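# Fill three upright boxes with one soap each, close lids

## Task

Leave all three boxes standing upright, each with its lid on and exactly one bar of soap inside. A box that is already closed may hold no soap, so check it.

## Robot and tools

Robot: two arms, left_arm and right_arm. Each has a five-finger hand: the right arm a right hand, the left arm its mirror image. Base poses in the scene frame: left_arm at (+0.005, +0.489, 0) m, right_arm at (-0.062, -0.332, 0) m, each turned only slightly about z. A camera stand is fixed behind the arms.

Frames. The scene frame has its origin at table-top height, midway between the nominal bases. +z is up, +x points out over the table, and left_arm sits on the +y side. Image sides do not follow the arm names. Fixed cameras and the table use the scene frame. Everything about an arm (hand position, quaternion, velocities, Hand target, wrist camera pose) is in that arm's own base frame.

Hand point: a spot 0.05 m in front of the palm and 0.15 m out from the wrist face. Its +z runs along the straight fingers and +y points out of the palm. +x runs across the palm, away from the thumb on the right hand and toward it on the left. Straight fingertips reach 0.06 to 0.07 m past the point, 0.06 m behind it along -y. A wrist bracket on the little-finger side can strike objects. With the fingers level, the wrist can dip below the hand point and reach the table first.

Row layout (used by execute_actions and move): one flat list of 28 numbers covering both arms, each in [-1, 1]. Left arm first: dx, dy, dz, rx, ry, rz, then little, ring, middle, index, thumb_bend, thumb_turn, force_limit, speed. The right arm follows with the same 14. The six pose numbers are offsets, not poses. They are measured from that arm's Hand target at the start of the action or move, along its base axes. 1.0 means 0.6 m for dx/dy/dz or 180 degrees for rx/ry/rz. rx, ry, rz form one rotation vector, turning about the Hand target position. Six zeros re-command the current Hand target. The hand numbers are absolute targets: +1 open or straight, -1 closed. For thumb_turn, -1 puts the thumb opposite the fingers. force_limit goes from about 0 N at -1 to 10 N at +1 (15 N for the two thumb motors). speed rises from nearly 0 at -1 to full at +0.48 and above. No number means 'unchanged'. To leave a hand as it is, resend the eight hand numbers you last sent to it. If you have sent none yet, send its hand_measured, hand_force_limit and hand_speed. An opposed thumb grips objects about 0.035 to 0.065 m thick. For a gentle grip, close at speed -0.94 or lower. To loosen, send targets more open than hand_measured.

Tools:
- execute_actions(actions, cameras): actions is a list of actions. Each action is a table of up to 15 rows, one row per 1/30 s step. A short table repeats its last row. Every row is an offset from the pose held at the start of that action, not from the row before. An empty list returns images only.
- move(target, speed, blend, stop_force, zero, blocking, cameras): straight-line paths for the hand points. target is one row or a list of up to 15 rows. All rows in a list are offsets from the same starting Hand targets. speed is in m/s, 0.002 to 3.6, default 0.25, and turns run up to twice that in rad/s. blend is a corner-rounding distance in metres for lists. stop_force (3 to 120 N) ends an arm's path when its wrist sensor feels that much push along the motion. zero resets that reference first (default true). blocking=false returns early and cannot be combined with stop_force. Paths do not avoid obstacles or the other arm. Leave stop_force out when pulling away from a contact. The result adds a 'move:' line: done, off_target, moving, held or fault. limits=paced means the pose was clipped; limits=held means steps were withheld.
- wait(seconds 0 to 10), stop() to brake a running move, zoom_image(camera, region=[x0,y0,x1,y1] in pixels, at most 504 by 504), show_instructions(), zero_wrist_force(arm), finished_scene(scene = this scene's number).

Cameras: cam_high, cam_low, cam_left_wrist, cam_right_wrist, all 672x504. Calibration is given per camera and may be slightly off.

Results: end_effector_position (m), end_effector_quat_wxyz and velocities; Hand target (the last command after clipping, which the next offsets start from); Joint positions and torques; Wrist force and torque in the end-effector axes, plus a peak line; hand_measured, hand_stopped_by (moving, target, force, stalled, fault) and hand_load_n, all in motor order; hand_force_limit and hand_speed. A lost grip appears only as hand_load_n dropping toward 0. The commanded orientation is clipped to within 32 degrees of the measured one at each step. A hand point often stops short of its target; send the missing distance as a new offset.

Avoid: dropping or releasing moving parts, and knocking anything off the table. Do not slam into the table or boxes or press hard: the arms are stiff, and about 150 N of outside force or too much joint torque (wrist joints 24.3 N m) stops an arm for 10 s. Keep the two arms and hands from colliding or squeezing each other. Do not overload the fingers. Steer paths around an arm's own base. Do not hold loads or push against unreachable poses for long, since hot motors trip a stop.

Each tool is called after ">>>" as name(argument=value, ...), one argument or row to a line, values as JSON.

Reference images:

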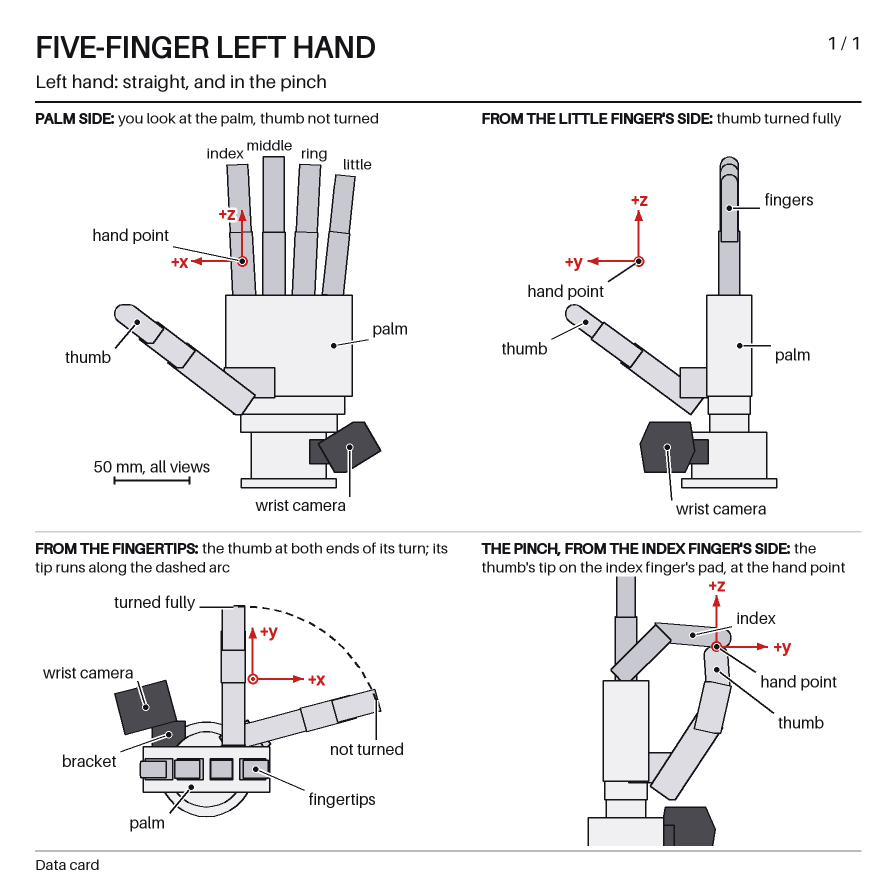

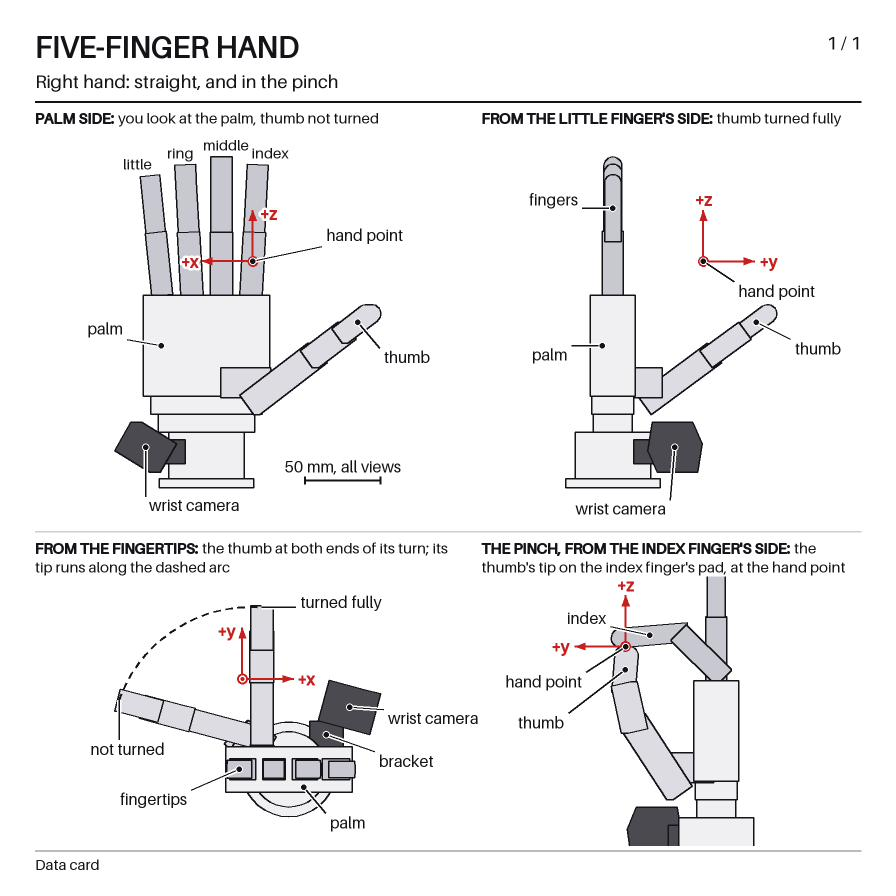

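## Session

>>> execute_actions(
  actions=[],
)

>>> zoom_image(
  camera="cam_high",
  region=[200, 160, 400, 340],
)

>>> zoom_image(
  camera="cam_low",
  region=[340, 260, 480, 320],
)

Scene clock: 0.00 s.
left_arm: end_effector_position=(+0.4934, -0.2675, +0.1475) hand_measured=(+1.000, +1.000, +1.000, +1.000, +1.000, +1.000) hand_load_n=(+0.0, +0.0, +0.0, +0.0, +0.0, +0.0) hand_stopped_by=(target, target, target, target, target, target) hand_force_limit=0.00 hand_speed=-0.80 end_effector_quat_wxyz=(+0.135, +0.741, -0.653, +0.080) | right_arm: end_effector_position=(+0.7114, -0.0314, +0.1028) hand_measured=(+1.000, +1.000, +1.000, +1.000, +1.000, +1.000) hand_load_n=(+0.0, +0.0, +0.0, +0.0, +0.0, +0.0) hand_stopped_by=(target, target, target, target, target, target) hand_force_limit=0.00 hand_speed=-0.80 end_effector_quat_wxyz=(-0.164, +0.767, +0.291, +0.548)
Joint positions: left_arm=[3.102 -2.325 -1.092 1.798 -1.26 2.984] | right_arm=[-0.502 -0.976 1.594 0.121 0.538 0.836]
Joint velocities: within noise
Joint torques (N m): no reading
Wrist force (N): no reading
Wrist torque (N m): no reading
Wrist force, peak (N): no reading
Hand target: left_arm +0.4934, -0.2675, +0.1475; +0.135, +0.741, -0.653, +0.080 | right_arm +0.7114, -0.0314, +0.1028; -0.164, +0.767, +0.291, +0.548
camera_calibration:
cam_left_wrist: T_world_to_cam=[[0.986103, -0.161835, 0.0375599, -0.539196], [-0.1364, -0.659567, 0.739166, -0.212756], [-0.0948498, -0.734017, -0.672475, 0.0691869], [0, 0, 0, 1]] pos_world=[0.509245, -0.176803, 0.224041]
cam_right_wrist: T_world_to_cam=[[0.646817, -0.702617, 0.296574, -0.514906], [-0.472032, -0.674268, -0.567933, 0.368032], [0.59901, 0.227357, -0.767786, -0.221898], [0, 0, 0, 1]] pos_world=[0.639693, -0.0631794, 0.191355]

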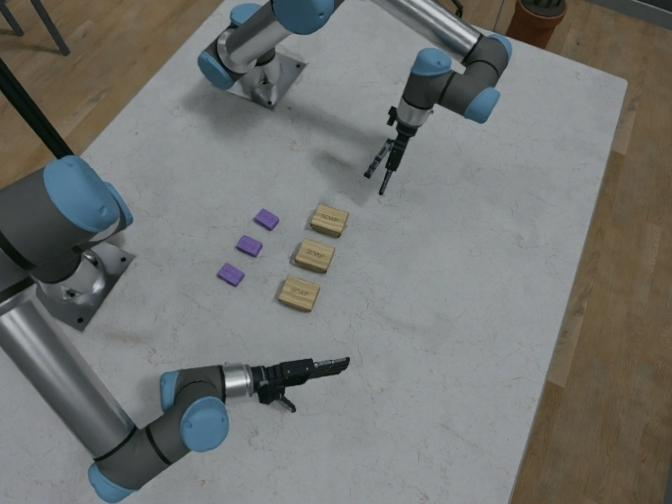

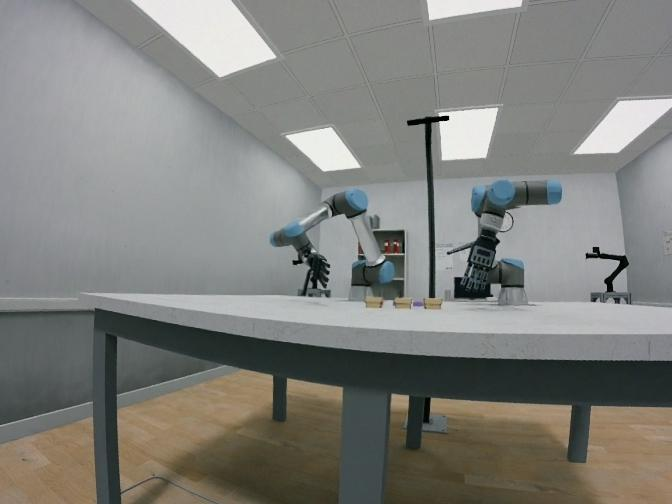

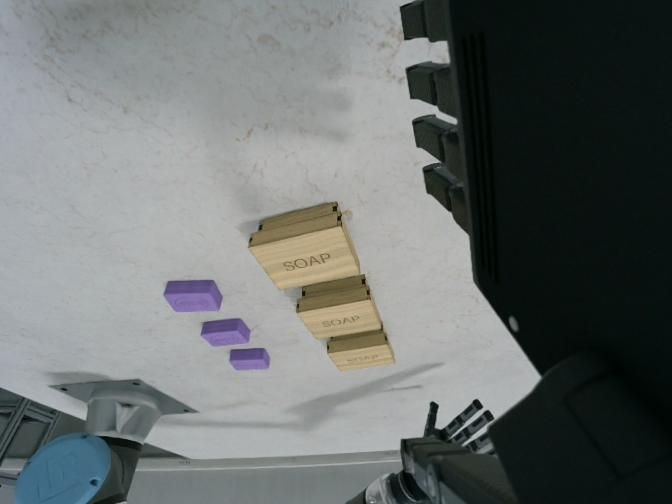

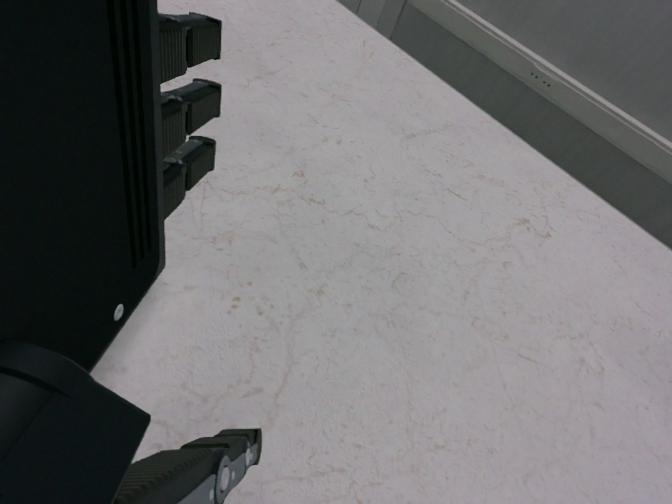

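Scaled by 2.520 from the camera's 672x504 image, which has a finer 960x720 frame.

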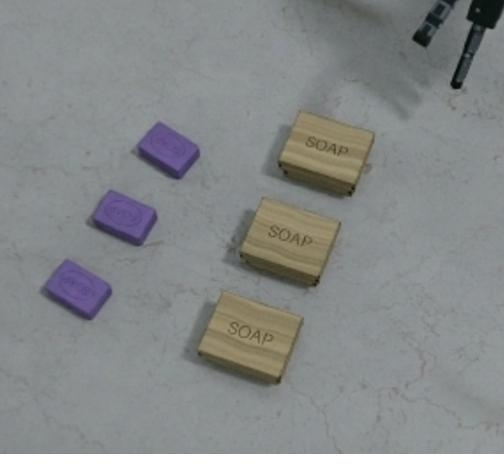

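Scaled by 3.600 from the camera's 672x504 image, which has a finer 960x720 frame.

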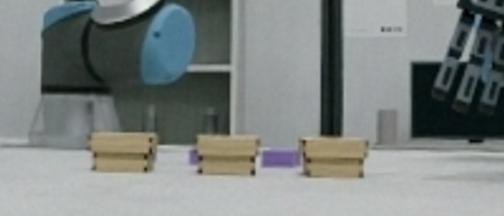

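>>> zoom_image(
  camera="cam_left_wrist",
  region=[150, 190, 420, 390],
)

Scaled by 1.867 from the camera's 672x504 image, which has a finer 960x720 frame.

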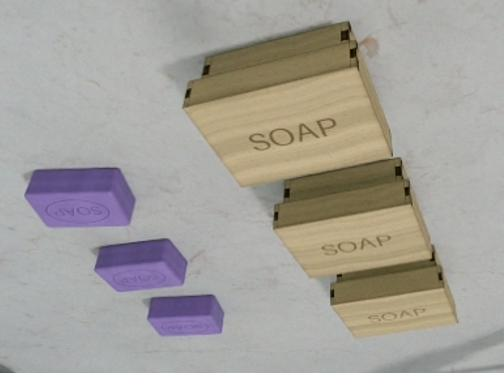

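>>> move(
  target=[
    [0,0,0.12,0,0,0,1,1,1,1,1,1,0,-0.5,0,0,0.2,0,0,0,1,1,1,1,1,1,0,-0.5],
    [-0.0843,-0.154,0.12,-0.1362,-0.3356,-0.4025,1,1,1,1,1,1,0,-0.5,-0.4857,0.219,0.2,0.1473,0.4262,-0.0243,1,1,1,1,1,1,0,-0.5],
  ],
  speed=0.3,
  cameras=["all"],
)

Scene clock: 82.67 s.
left_arm: end_effector_position=(+0.4428, -0.3599, +0.2195) hand_measured=(+1.000, +1.000, +1.000, +1.000, +1.000, +1.000) hand_load_n=(+0.0, +0.0, +0.0, +0.5, +0.0, -0.5) hand_stopped_by=(target, target, target, target, target, target) hand_force_limit=0.00 hand_speed=-0.50 end_effector_quat_wxyz=(+0.031, -0.061, +0.892, -0.446) | right_arm: end_effector_position=(+0.4200, +0.1000, +0.2228) hand_measured=(+1.000, +1.000, +1.000, +1.000, +1.000, +1.000) hand_load_n=(+0.0, +0.0, +0.0, +0.0, +0.0, +0.0) hand_stopped_by=(target, target, target, target, target, target) hand_force_limit=0.00 hand_speed=-0.50 end_effector_quat_wxyz=(-0.447, +0.894, -0.024, +0.012)
Joint positions: left_arm=[3.012 -2.022 -1.362 2.151 -0.689 4.286] | right_arm=[-0.45 -1.17 1.642 1.574 0.741 0.962]
Joint torques (N m): left_arm=[-1.52 25.95 6.91 -3.89 3 2.64] | right_arm=[-4.21 -44.13 -2.87 4.25 1.33 2.1]
Wrist force (N): left_arm=[0.4 0.9 0.2] | right_arm=[0.6 -0.6 1.3]
Wrist torque (N m): left_arm=[-0.11 -0.15 -0.22] | right_arm=[-0.33 0.08 -0.07]
Wrist force, peak (N): left_arm=[0.7 1.1 0.1] | right_arm=[0.5 -0.6 1.6]
Hand target: left_arm +0.4428, -0.3599, +0.2195; +0.031, -0.061, +0.892, -0.446 | right_arm +0.4200, +0.1000, +0.2228; -0.447, +0.894, -0.024, +0.012
Off the commanded pose: left_arm 0.000 m, 0 deg | right_arm 0.000 m, 0 deg.
move: done
camera_calibration:
cam_left_wrist: T_world_to_cam=[[-0.220482, -0.573395, 0.789053, -0.285779], [-0.892442, 0.445046, 0.074038, 0.544547], [-0.393618, -0.68786, -0.609847, 0.180108], [0, 0, 0, 1]] pos_world=[0.493862, -0.282324, 0.295016]
cam_right_wrist: T_world_to_cam=[[0.207876, -0.61128, -0.763626, 0.141726], [-0.847449, -0.502416, 0.171488, 0.363018], [-0.488485, 0.611486, -0.622469, 0.400869], [0, 0, 0, 1]] pos_world=[0.473996, 0.0238946, 0.295501]

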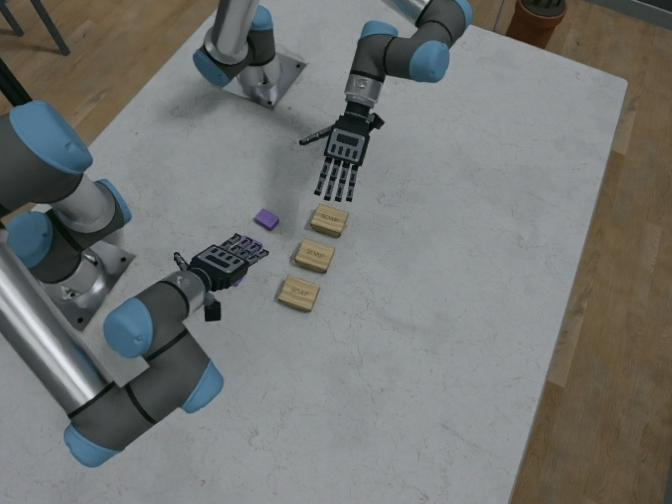

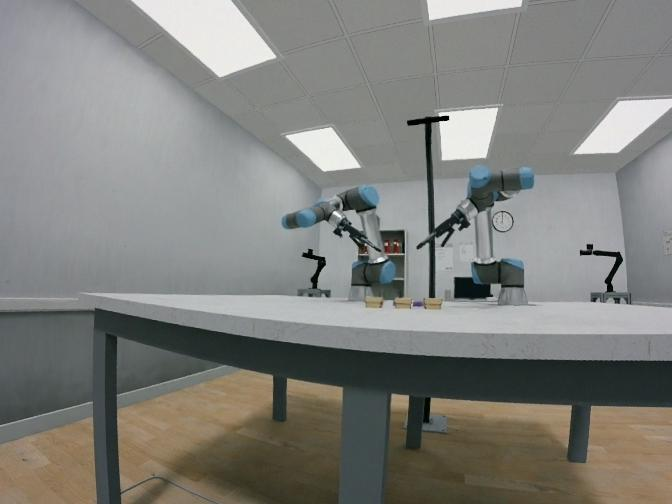

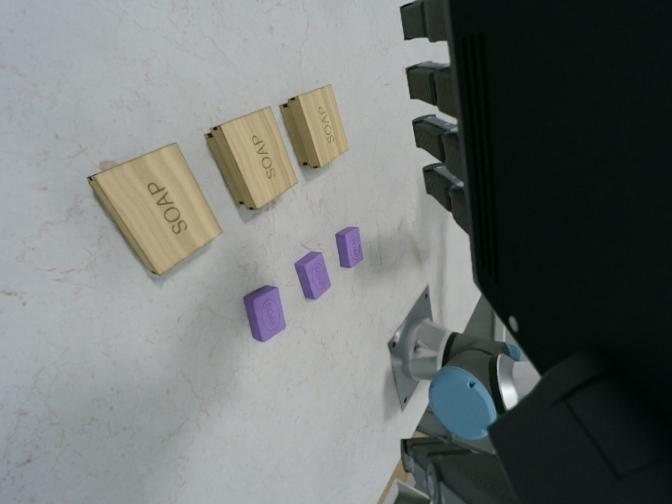

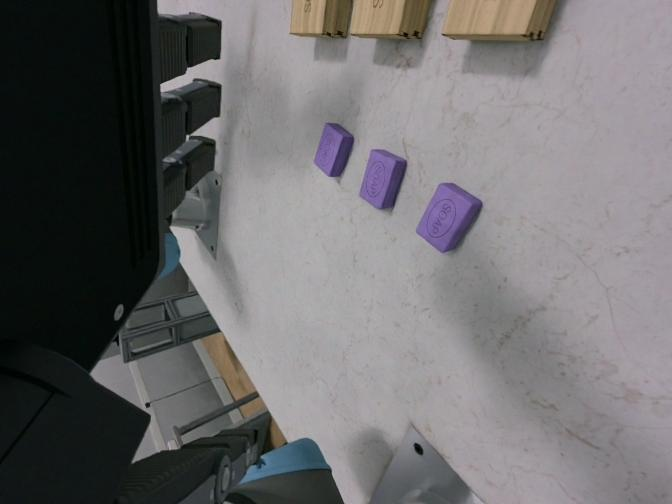

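>>> zoom_image(
  camera="cam_right_wrist",
  region=[290, 90, 510, 270],
)

>>> zoom_image(
  camera="cam_left_wrist",
  region=[70, 60, 390, 300],
)

Scaled by 2.291 from the camera's 672x504 image, which has a finer 960x720 frame.

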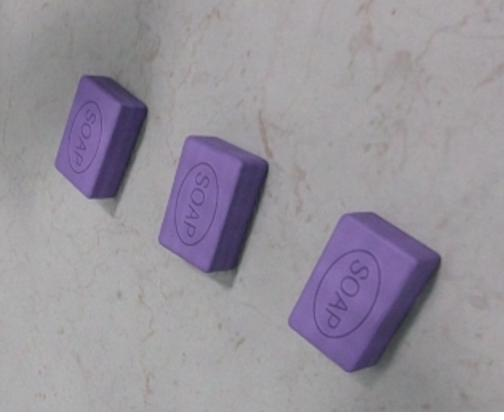

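Scaled by 1.575 from the camera's 672x504 image, which has a finer 960x720 frame.

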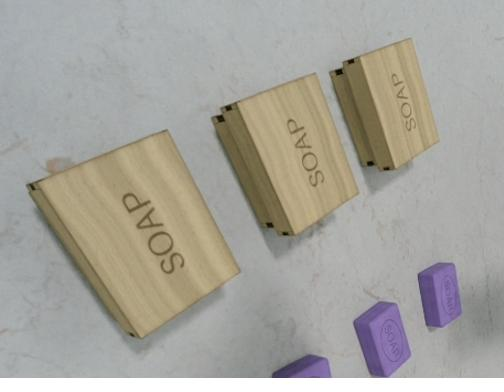

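>>> move(
  target=[
    [0.0097,-0.046,-0.1,0,0,0,0.5,0.5,0.5,0.5,1,-1,-0.6,0,-0.1098,0.146,-0.1,0,0,-0.0222,-1,-1,0.16,0.16,1,-1,-0.6,0],
    [0.0097,-0.046,-0.2397,0,0,0,0.5,0.5,0.5,0.5,1,-1,-0.6,0,-0.1098,0.146,-0.2047,0,0,-0.0222,-1,-1,0.16,0.16,1,-1,-0.6,0],
  ],
  speed=0.12,
  cameras=["all"],
)

>>> zoom_image(
  camera="cam_left_wrist",
  region=[40, 80, 440, 400],
)

>>> zoom_image(
  camera="cam_right_wrist",
  region=[350, 50, 650, 300],
)

>>> zoom_image(
  camera="cam_low",
  region=[350, 260, 470, 320],
)

Scene clock: 141.60 s.
left_arm: end_effector_position=(+0.4487, -0.3874, +0.0757) hand_measured=(+0.500, +0.500, +0.500, +0.500, +1.000, -1.000) hand_load_n=(+0.0, +0.0, +0.0, +0.5, +0.0, +0.0) hand_stopped_by=(target, target, target, target, target, target) hand_force_limit=-0.60 hand_speed=0.00 end_effector_quat_wxyz=(+0.031, -0.061, +0.892, -0.446) | right_arm: end_effector_position=(+0.3541, +0.1876, +0.1000) hand_measured=(-1.000, -1.000, +0.160, +0.160, +1.000, -1.000) hand_load_n=(+0.0, +0.0, -0.5, +0.0, +0.0, +0.0) hand_stopped_by=(target, target, target, target, target, target) hand_force_limit=-0.60 hand_speed=0.00 end_effector_quat_wxyz=(-0.446, +0.893, -0.055, +0.028)
Joint positions: left_arm=[2.957 -2.18 -1.493 2.5 -0.709 4.207] | right_arm=[-0.316 -1.177 1.977 1.021 0.668 1.256]
Joint torques (N m): left_arm=[-2.99 29.58 4.78 -0.32 1.62 -2.65] | right_arm=[9.66 -17.63 1.29 0.98 -3.03 1.95]
Wrist force (N): left_arm=[0.5 0.5 0.1] | right_arm=[0.9 -0.6 1.3]
Wrist torque (N m): left_arm=[-0.14 -0.15 -0.14] | right_arm=[-0.31 0.02 -0.04]
Wrist force, peak (N): left_arm=[0.8 1.1 0.7] | right_arm=[1.1 -0.7 1.5]
Hand target: left_arm +0.4486, -0.3875, +0.0756; +0.031, -0.061, +0.892, -0.446 | right_arm +0.3541, +0.1876, +0.1000; -0.446, +0.893, -0.055, +0.028
Off the commanded pose: left_arm 0.000 m, 0 deg | right_arm 0.000 m, 0 deg.
move: done
camera_calibration:
cam_left_wrist: T_world_to_cam=[[-0.220543, -0.573385, 0.789044, -0.186768], [-0.892464, 0.445018, 0.0739379, 0.572626], [-0.393533, -0.687887, -0.609871, 0.0757326], [0, 0, 0, 1]] pos_world=[0.499661, -0.309824, 0.151217]
cam_right_wrist: T_world_to_cam=[[0.164599, -0.624316, -0.763634, 0.132975], [-0.88041, -0.442061, 0.171641, 0.372507], [-0.444731, 0.644059, -0.622417, 0.217049], [0, 0, 0, 1]] pos_world=[0.402599, 0.107897, 0.172701]

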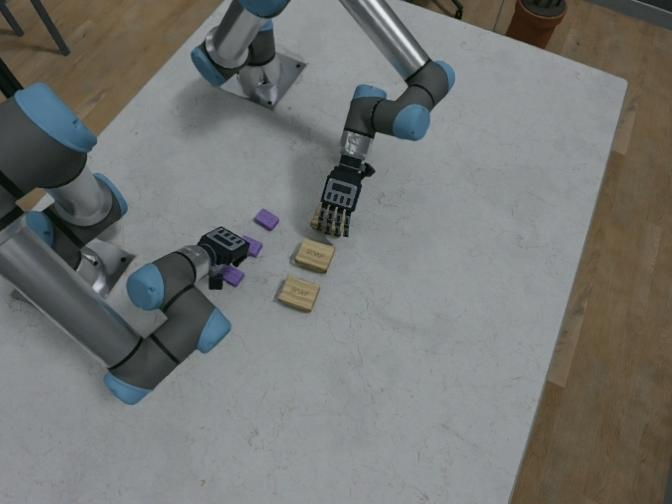

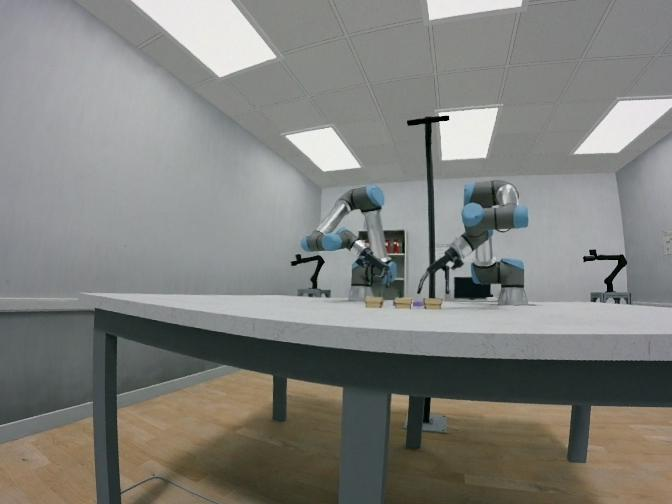

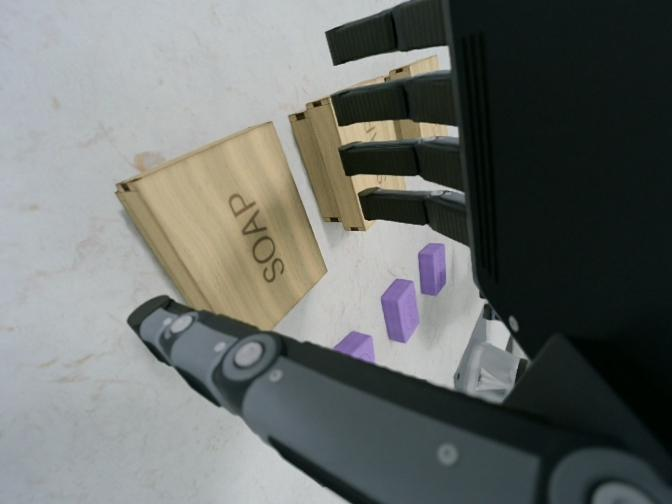

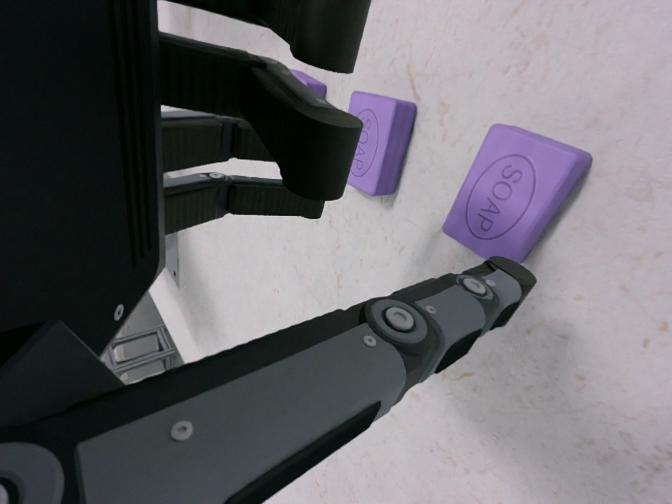

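Scaled by 1.260 from the camera's 672x504 image, which has a finer 960x720 frame.

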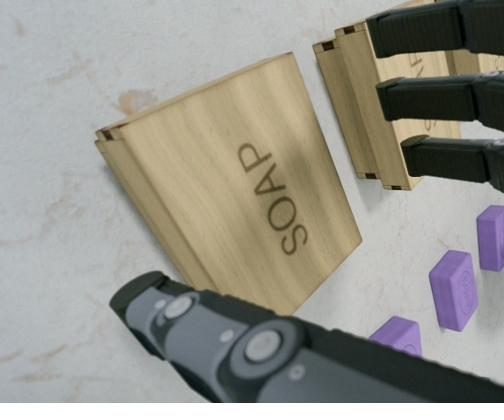

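Scaled by 1.680 from the camera's 672x504 image, which has a finer 960x720 frame.

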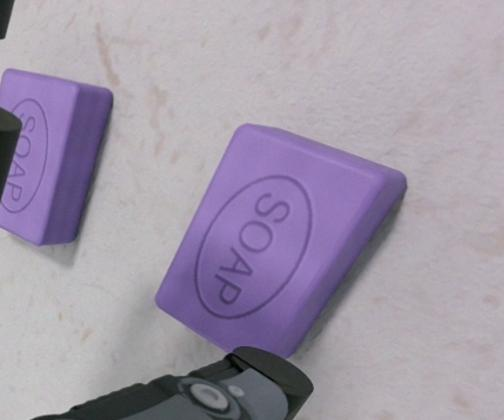

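Scaled by 4.200 from the camera's 672x504 image, which has a finer 960x720 frame.

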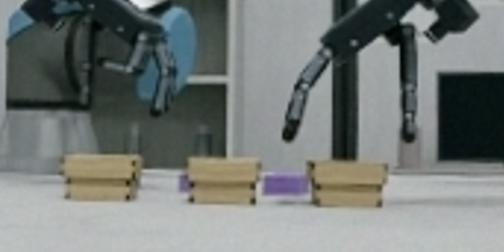

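>>> move(
  target=[
    [0.002,-0.0165,-0.056,0,0,0,0.5,0.5,0.5,0.5,1,-1,-0.6,0,0.001,0.0035,-0.1183,0,0,0,-1,-1,0.16,0.16,1,-1,-0.6,0],
    [0.002,-0.0165,-0.056,0,0,0,0.5,0.5,0.1,0.1,0.5,-1,-0.5,-0.94,0.001,0.0035,-0.1183,0,0,0,-1,-1,-0.4,0.16,0.6,-1,-0.6,-0.94],
  ],
  speed=0.05,
  cameras=["cam_low","cam_right_wrist","cam_left_wrist"],
)

>>> zoom_image(
  camera="cam_low",
  region=[380, 270, 460, 310],
)

Scene clock: 171.47 s.
left_arm: end_effector_position=(+0.4498, -0.3974, +0.0420) hand_measured=(+0.500, +0.500, +0.214, +0.202, +0.854, -1.000) hand_load_n=(+0.0, +0.0, +2.5, +3.5, +6.5, -0.5) hand_stopped_by=(target, target, force, force, force, target) hand_force_limit=-0.50 hand_speed=-0.94 end_effector_quat_wxyz=(+0.031, -0.061, +0.892, -0.446) | right_arm: end_effector_position=(+0.3547, +0.1897, +0.0290) hand_measured=(-1.000, -1.000, -0.144, +0.160, +0.846, -1.000) hand_load_n=(+0.0, +0.0, +3.0, +0.0, +3.0, +0.5) hand_stopped_by=(target, target, force, target, force, target) hand_force_limit=-0.60 hand_speed=-0.94 end_effector_quat_wxyz=(-0.446, +0.893, -0.055, +0.028)
Joint positions: left_arm=[2.938 -2.229 -1.501 2.579 -0.716 4.18] | right_arm=[-0.31 -1.035 2.009 0.838 0.666 1.266]
Joint torques (N m): left_arm=[-14.38 30.49 3.94 -0.13 -0.18 -2.64] | right_arm=[9.32 -22.46 4.16 1.13 -3.31 2.06]
Wrist force (N): left_arm=[0.5 0.5 -0.1] | right_arm=[0.7 -0.9 1.1]
Wrist torque (N m): left_arm=[-0.12 -0.15 -0.13] | right_arm=[-0.31 0.05 -0.05]
Wrist force, peak (N): left_arm=[0.8 0.8 0.1] | right_arm=[1.0 -0.6 1.5]
Hand target: left_arm +0.4498, -0.3974, +0.0420; +0.031, -0.061, +0.892, -0.446 | right_arm +0.3547, +0.1897, +0.0290; -0.446, +0.893, -0.055, +0.028
Off the commanded pose: left_arm 0.000 m, 0 deg | right_arm 0.000 m, 0 deg.
move: done
camera_calibration:
cam_left_wrist: T_world_to_cam=[[-0.220605, -0.573335, 0.789063, -0.165624], [-0.892411, 0.445125, 0.0739303, 0.580596], [-0.393618, -0.687859, -0.609848, 0.0489513], [0, 0, 0, 1]] pos_world=[0.500862, -0.319724, 0.117617]
cam_right_wrist: T_world_to_cam=[[0.164607, -0.624327, -0.763624, 0.0799663], [-0.880449, -0.442004, 0.171586, 0.386165], [-0.444651, 0.644087, -0.622445, 0.171739], [0, 0, 0, 1]] pos_world=[0.403199, 0.109997, 0.101701]
Images, in order (width x height): cam_low 672x504, cam_left_wrist 672x504, cam_right_wrist 672x504.

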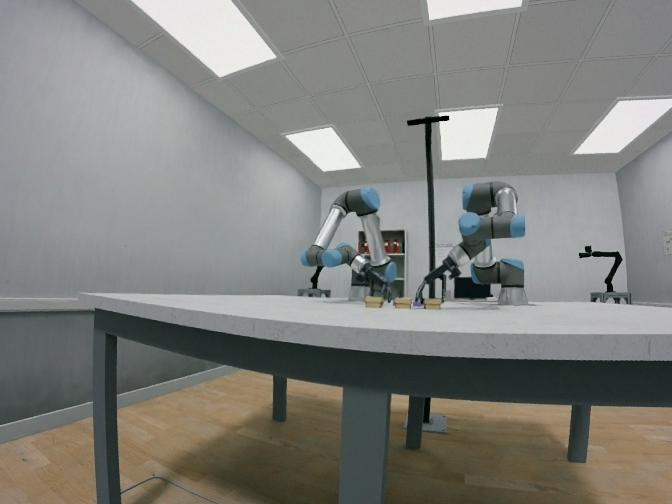

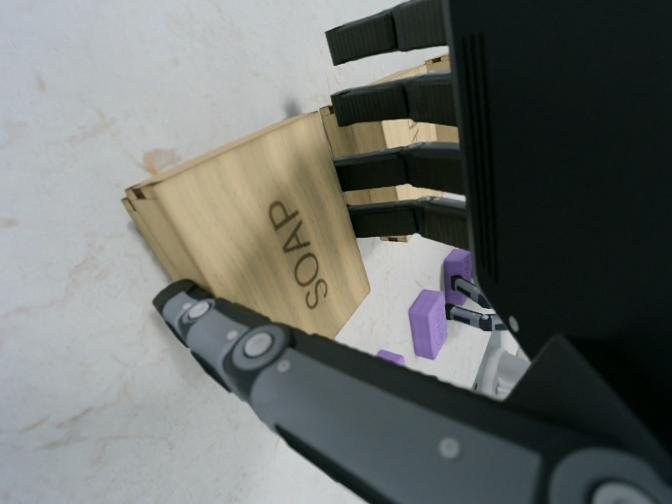

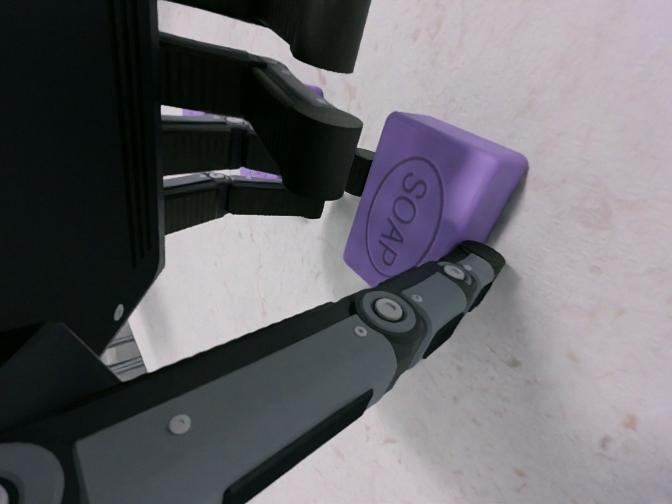

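Scaled by 6.300 from the camera's 672x504 image, which has a finer 960x720 frame.

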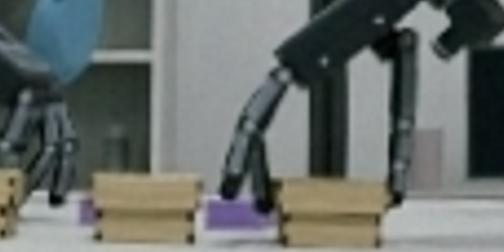

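>>> move(
  target=[
    [0,0,0,0,0,0,0.5,0.5,0.1,0.1,0.5,-1,-0.5,-0.94,0,0,0,0,0,0,-1,-1,-0.4,-0.4,0.6,-1,-0.8,-0.94],
    [0,0,0.06,0,0,0,0.5,0.5,0.1,0.1,0.5,-1,-0.5,-0.94,0,0,0.06,0,0,0,-1,-1,-0.4,-0.4,0.6,-1,-0.8,-0.94],
  ],
  speed=0.06,
  cameras=["cam_low","cam_left_wrist"],
)

>>> zoom_image(
  camera="cam_low",
  region=[410, 270, 450, 310],
)

>>> zoom_image(
  camera="cam_left_wrist",
  region=[80, 120, 240, 280],
)

>>> move(
  target=[
    [0,0,0.05,0,0,0,0.5,0.5,0.1,0.1,0.5,-1,-0.5,-0.94,0,0,0.1,0,0,0,-1,-1,-0.4,-0.4,0.6,-1,-0.8,-0.94],
    [0,0.38,0.3,0,0,0,0.5,0.5,0.1,0.1,0.5,-1,-0.5,-0.94,0.02,0.2,0.1,0,0,0,-1,-1,-0.4,-0.4,0.6,-1,-0.8,-0.94],
  ],
  speed=0.2,
  cameras=["cam_high","cam_right_wrist"],
)

>>> zoom_image(
  camera="cam_high",
  region=[240, 160, 400, 320],
)

Scene clock: 194.50 s.
left_arm: end_effector_position=(+0.4498, -0.3974, +0.0780) hand_measured=(+0.500, +0.500, +0.214, +0.202, +0.854, -1.000) hand_load_n=(+0.0, +0.0, +2.5, +3.5, +6.5, -0.5) hand_stopped_by=(target, target, force, force, force, target) hand_force_limit=-0.50 hand_speed=-0.94 end_effector_quat_wxyz=(+0.031, -0.061, +0.892, -0.446) | right_arm: end_effector_position=(+0.3547, +0.1897, +0.0649) hand_measured=(-1.000, -1.000, -0.144, -0.190, +0.846, -1.000) hand_load_n=(+0.0, +0.0, +2.0, +1.0, +4.0, +0.0) hand_stopped_by=(target, target, force, force, force, target) hand_force_limit=-0.80 hand_speed=-0.94 end_effector_quat_wxyz=(-0.446, +0.893, -0.055, +0.028)
Joint positions: left_arm=[2.938 -2.185 -1.472 2.505 -0.716 4.179] | right_arm=[-0.31 -1.109 1.995 0.927 0.666 1.266]
Joint torques (N m): left_arm=[-5.67 51 22.67 -3.7 0.07 2.58] | right_arm=[-5.3 -42.62 -21.37 4.49 -0.75 -2.89]
Wrist force (N): left_arm=[0.5 0.7 0.3] | right_arm=[0.4 -0.4 1.6]
Wrist torque (N m): left_arm=[-0.11 -0.15 -0.13] | right_arm=[-0.33 0.09 -0.06]
Wrist force, peak (N): left_arm=[0.5 1.4 0.7] | right_arm=[0.5 -1.5 1.3]
Hand target: left_arm +0.4498, -0.3974, +0.0780; +0.031, -0.061, +0.892, -0.446 | right_arm +0.3547, +0.1897, +0.0650; -0.446, +0.893, -0.055, +0.028
Off the commanded pose: left_arm 0.000 m, 0 deg | right_arm 0.000 m, 0 deg.
move: done
camera_calibration:
cam_left_wrist: T_world_to_cam=[[-0.220534, -0.57337, 0.789057, -0.194054], [-0.892429, 0.44508, 0.0739922, 0.577971], [-0.393618, -0.68786, -0.609847, 0.0707758], [0, 0, 0, 1]] pos_world=[0.500862, -0.319824, 0.153517]
Images, in order (width x height): cam_low 672x504, cam_left_wrist 672x504.

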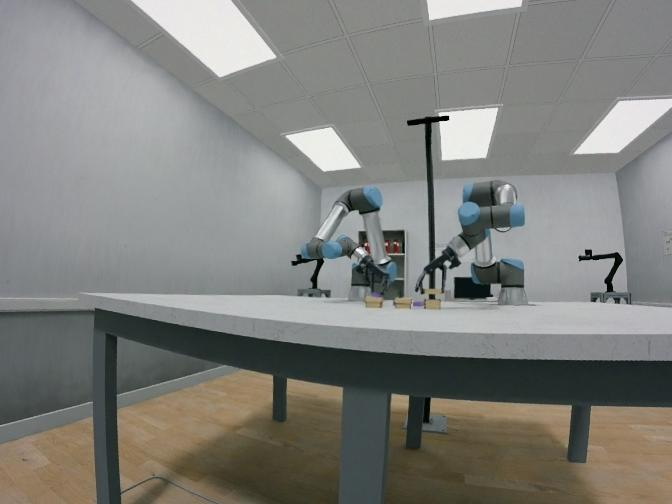

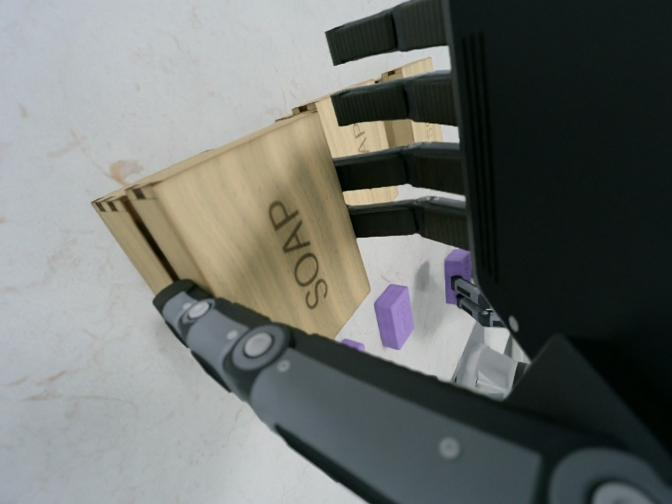

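Scaled by 12.600 from the camera's 672x504 image, which has a finer 960x720 frame.

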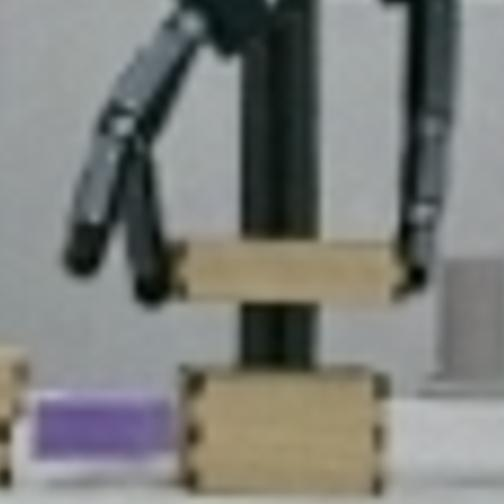

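Scaled by 3.150 from the camera's 672x504 image, which has a finer 960x720 frame.

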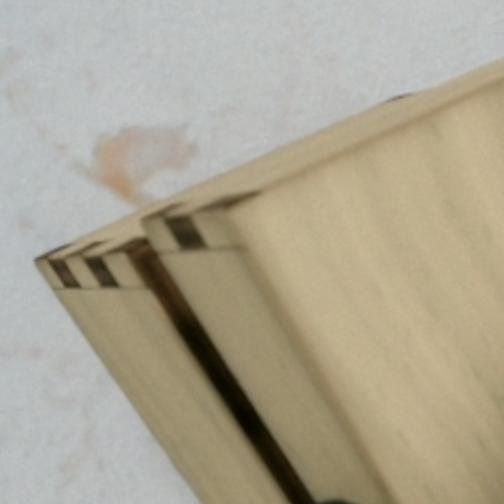

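Scene clock: 197.40 s.
left_arm: end_effector_position=(+0.4498, -0.1694, +0.2580) hand_measured=(+0.500, +0.500, +0.214, +0.202, +0.854, -1.000) hand_load_n=(+0.0, -0.5, +2.5, +3.0, +6.5, -0.5) hand_stopped_by=(target, target, force, force, force, target) hand_force_limit=-0.50 hand_speed=-0.94 end_effector_quat_wxyz=(+0.031, -0.061, +0.892, -0.446) | right_arm: end_effector_position=(+0.3667, +0.3097, +0.1250) hand_measured=(-1.000, -1.000, -0.144, -0.190, +0.846, -1.000) hand_load_n=(+0.0, +0.0, +2.0, +1.0, +4.0, +0.0) hand_stopped_by=(target, target, force, force, force, target) hand_force_limit=-0.80 hand_speed=-0.94 end_effector_quat_wxyz=(-0.446, +0.893, -0.055, +0.028)
Joint positions: left_arm=[3.431 -1.962 -1.488 1.679 -0.659 4.964] | right_arm=[0.026 -1.206 1.792 0.789 0.658 1.816]
Joint torques (N m): left_arm=[14.69 42.56 24.45 -4.4 -0.17 2.76] | right_arm=[9.71 -20.85 -26.62 0.77 1.31 2.02]
Wrist force (N): left_arm=[0.0 0.7 0.9] | right_arm=[0.8 -0.1 1.6]
Wrist torque (N m): left_arm=[-0.21 -0.02 -0.26] | right_arm=[-0.30 0.03 -0.04]
Wrist force, peak (N): left_arm=[0.9 0.7 1.5] | right_arm=[0.6 0.4 2.0]
Hand target: left_arm +0.4498, -0.1694, +0.2580; +0.031, -0.061, +0.892, -0.446 | right_arm +0.3667, +0.3097, +0.1250; -0.446, +0.893, -0.055, +0.028
Off the commanded pose: left_arm 0.000 m, 0 deg | right_arm 0.000 m, 0 deg.
move: done
camera_calibration:
cam_right_wrist: T_world_to_cam=[[0.164565, -0.624267, -0.763681, 0.226233], [-0.880402, -0.442072, 0.171652, 0.433282], [-0.444759, 0.644099, -0.622356, 0.159563], [0, 0, 0, 1]] pos_world=[0.415199, 0.229997, 0.197701]
Images, in order (width x height): cam_high 672x504, cam_right_wrist 672x504.

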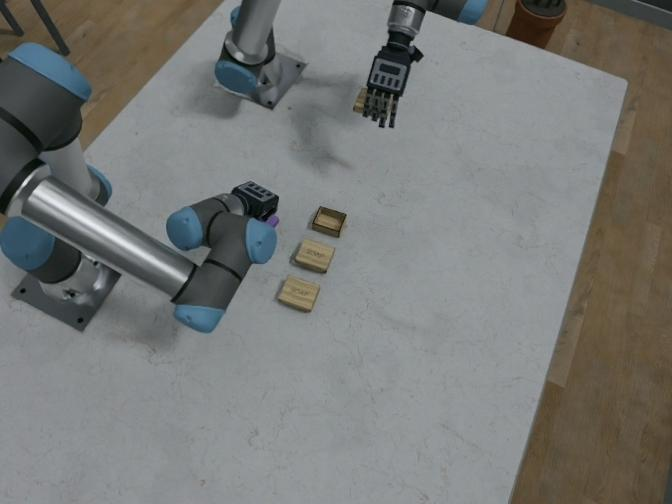

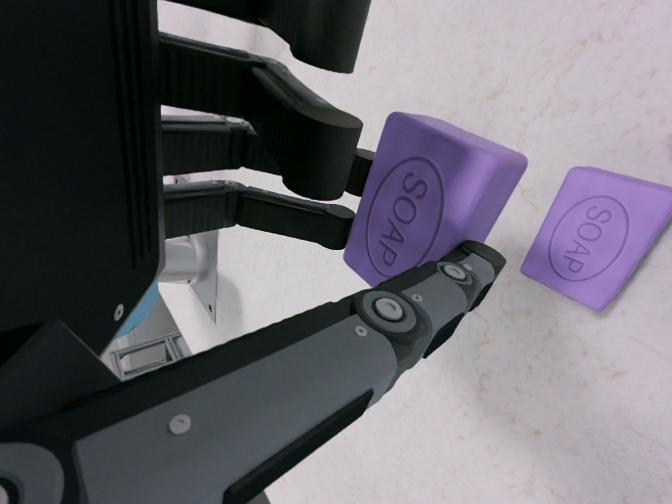

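Scaled by 3.150 from the camera's 672x504 image, which has a finer 960x720 frame.

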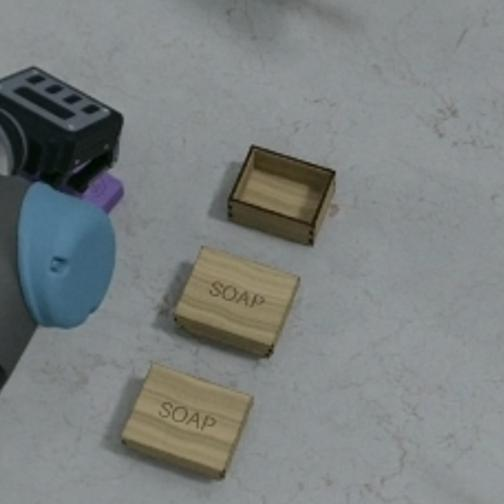

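>>> move(
  target=[
    [0,0,0,0,0,0,0.5,0.5,0.1,0.1,0.5,-1,-0.5,-0.94,0.147,0.1925,-0.008,0,0,0.066,-1,-1,-0.4,-0.4,0.6,-1,-0.8,-0.94],
  ],
  speed=0.15,
  cameras=["cam_right_wrist"],
)

>>> zoom_image(
  camera="cam_right_wrist",
  region=[400, 0, 672, 220],
)

Scene clock: 213.83 s.
left_arm: end_effector_position=(+0.4498, -0.1694, +0.2580) hand_measured=(+0.500, +0.500, +0.214, +0.202, +0.854, -1.000) hand_load_n=(+0.0, +0.0, +2.5, +3.0, +6.5, +0.0) hand_stopped_by=(target, target, force, force, force, target) hand_force_limit=-0.50 hand_speed=-0.94 end_effector_quat_wxyz=(+0.031, -0.061, +0.892, -0.446) | right_arm: end_effector_position=(+0.4549, +0.4252, +0.1202) hand_measured=(-1.000, -1.000, -0.144, -0.190, +0.846, -1.000) hand_load_n=(-0.5, +0.0, +1.5, +1.0, +3.5, +0.0) hand_stopped_by=(target, target, force, force, force, target) hand_force_limit=-0.80 hand_speed=-0.94 end_effector_quat_wxyz=(-0.447, +0.894, +0.037, -0.019)
Joint positions: left_arm=[3.431 -1.962 -1.488 1.679 -0.659 4.964] | right_arm=[0.249 -0.85 1.22 0.985 0.661 1.841]
Joint torques (N m): left_arm=[15.47 25 23.96 -4.49 0.03 2.57] | right_arm=[9.1 -40.3 -27.48 3.33 1.15 -2.87]
Wrist force (N): left_arm=[0.0 0.9 0.8] | right_arm=[0.7 -0.1 1.3]
Wrist torque (N m): left_arm=[-0.18 -0.02 -0.26] | right_arm=[-0.28 0.05 0.07]
Wrist force, peak (N): left_arm=[0.1 0.9 1.0] | right_arm=[1.3 -0.7 2.1]
Hand target: left_arm +0.4498, -0.1694, +0.2580; +0.031, -0.061, +0.892, -0.446 | right_arm +0.4549, +0.4252, +0.1202; -0.447, +0.894, +0.038, -0.019
Off the commanded pose: left_arm 0.000 m, 0 deg | right_arm 0.000 m, 0 deg.
move: done
camera_calibration:
cam_right_wrist: T_world_to_cam=[[0.289616, -0.577006, -0.763667, 0.203166], [-0.77064, -0.613765, 0.171483, 0.585933], [-0.567659, 0.538848, -0.62242, 0.222081], [0, 0, 0, 1]] pos_world=[0.51877, 0.357185, 0.192901]
Images, in order (width x height): cam_right_wrist 672x504.

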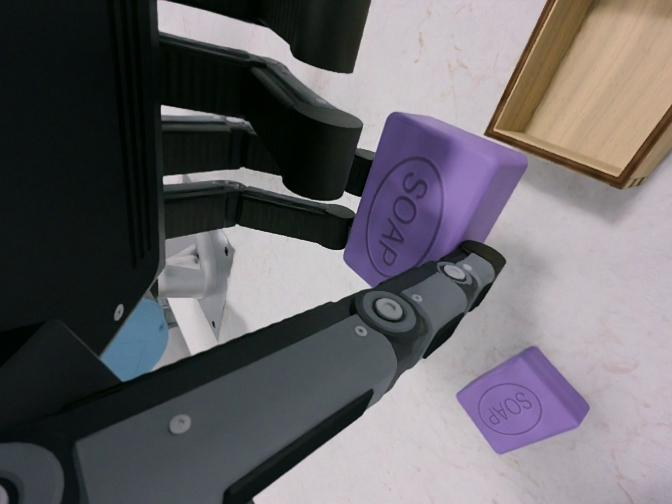

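Scaled by 1.853 from the camera's 672x504 image, which has a finer 960x720 frame.

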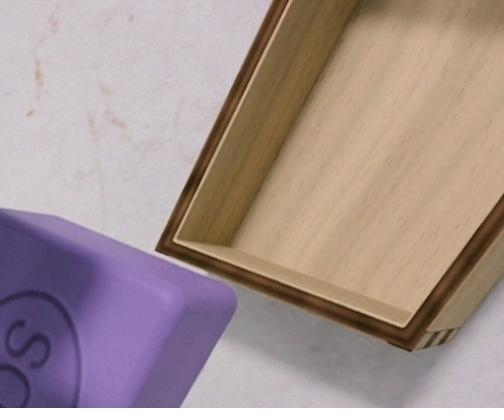

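>>> move(
  target=[
    [0,0,0,0,0,0,0.5,0.5,0.1,0.1,0.5,-1,-0.5,-0.94,0.099,0.001,-0.045,0,0,0,-1,-1,-0.4,-0.4,0.6,-1,-0.8,-0.94],
    [0,0,0,0,0,0,0.5,0.5,0.1,0.1,0.5,-1,-0.5,-0.94,0.099,0.001,-0.1078,0,0,0,-1,-1,-0.4,-0.4,0.6,-1,-0.8,-0.94],
  ],
  speed=[0.1,0.05],
  stop_force=5,
  cameras=["cam_low","cam_right_wrist"],
)

>>> zoom_image(
  camera="cam_low",
  region=[410, 270, 450, 310],
)

>>> zoom_image(
  camera="cam_right_wrist",
  region=[250, 50, 650, 390],
)

Scene clock: 236.47 s.
left_arm: end_effector_position=(+0.4498, -0.1694, +0.2580) hand_measured=(+0.500, +0.500, +0.214, +0.202, +0.854, -1.000) hand_load_n=(+0.0, +0.0, +2.5, +3.0, +6.5, -0.5) hand_stopped_by=(target, target, force, force, force, target) hand_force_limit=-0.50 hand_speed=-0.94 end_effector_quat_wxyz=(+0.031, -0.061, +0.892, -0.446) | right_arm: end_effector_position=(+0.5143, +0.4258, +0.0555) hand_measured=(-1.000, -1.000, -0.144, -0.190, +0.846, -1.000) hand_load_n=(+0.0, +0.0, +2.0, +1.5, +4.0, +0.0) hand_stopped_by=(target, target, force, force, force, target) hand_force_limit=-0.80 hand_speed=-0.94 end_effector_quat_wxyz=(-0.447, +0.894, +0.038, -0.019)
Joint positions: left_arm=[3.431 -1.962 -1.488 1.679 -0.659 4.964] | right_arm=[0.225 -0.65 1.036 0.999 0.657 1.804]
Joint torques (N m): left_arm=[15.13 24.86 23.32 -4.4 0.85 2.55] | right_arm=[2.65 -42.81 -3.97 0.71 -3.51 2.03]
Wrist force (N): left_arm=[0.1 0.7 1.0] | right_arm=[0.8 0.3 1.4]
Wrist torque (N m): left_arm=[-0.23 -0.01 -0.25] | right_arm=[-0.20 0.05 0.08]
Wrist force, peak (N): left_arm=[0.2 0.9 1.0] | right_arm=[1.0 0.1 1.9]
Hand target: left_arm +0.4498, -0.1694, +0.2580; +0.031, -0.061, +0.892, -0.446 | right_arm +0.5143, +0.4258, +0.0555; -0.447, +0.894, +0.038, -0.019
Off the commanded pose: left_arm 0.000 m, 0 deg | right_arm 0.000 m, 0 deg.
move: done
camera_calibration:
cam_right_wrist: T_world_to_cam=[[0.289595, -0.57705, -0.763641, 0.136924], [-0.770576, -0.613812, 0.171606, 0.643136], [-0.567757, 0.538747, -0.622418, 0.215299], [0, 0, 0, 1]] pos_world=[0.57817, 0.357785, 0.128201]
Images, in order (width x height): cam_low 672x504, cam_right_wrist 672x504.

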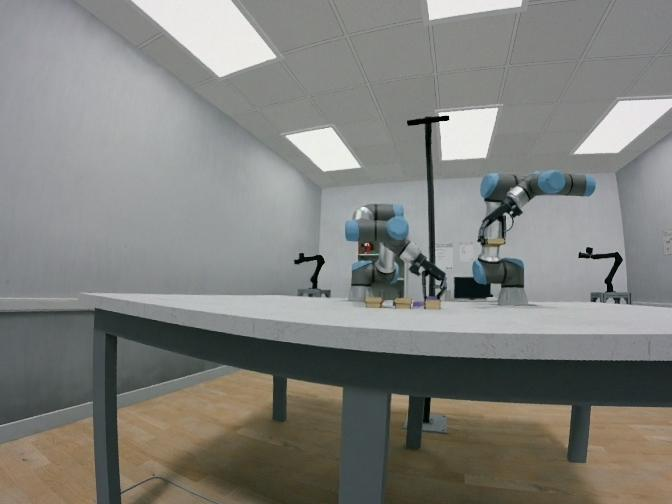

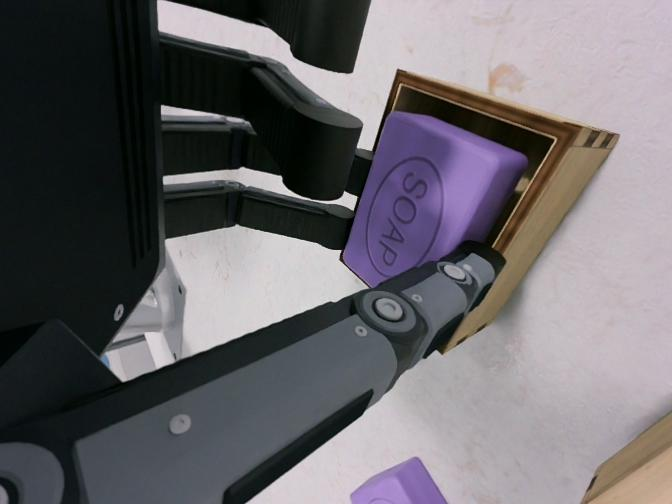

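Scaled by 12.600 from the camera's 672x504 image, which has a finer 960x720 frame.

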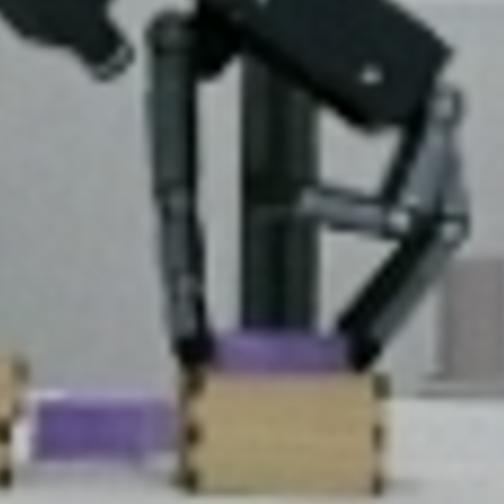

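Scaled by 1.260 from the camera's 672x504 image, which has a finer 960x720 frame.

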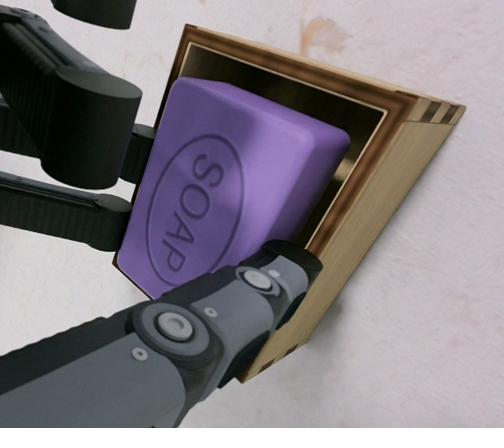

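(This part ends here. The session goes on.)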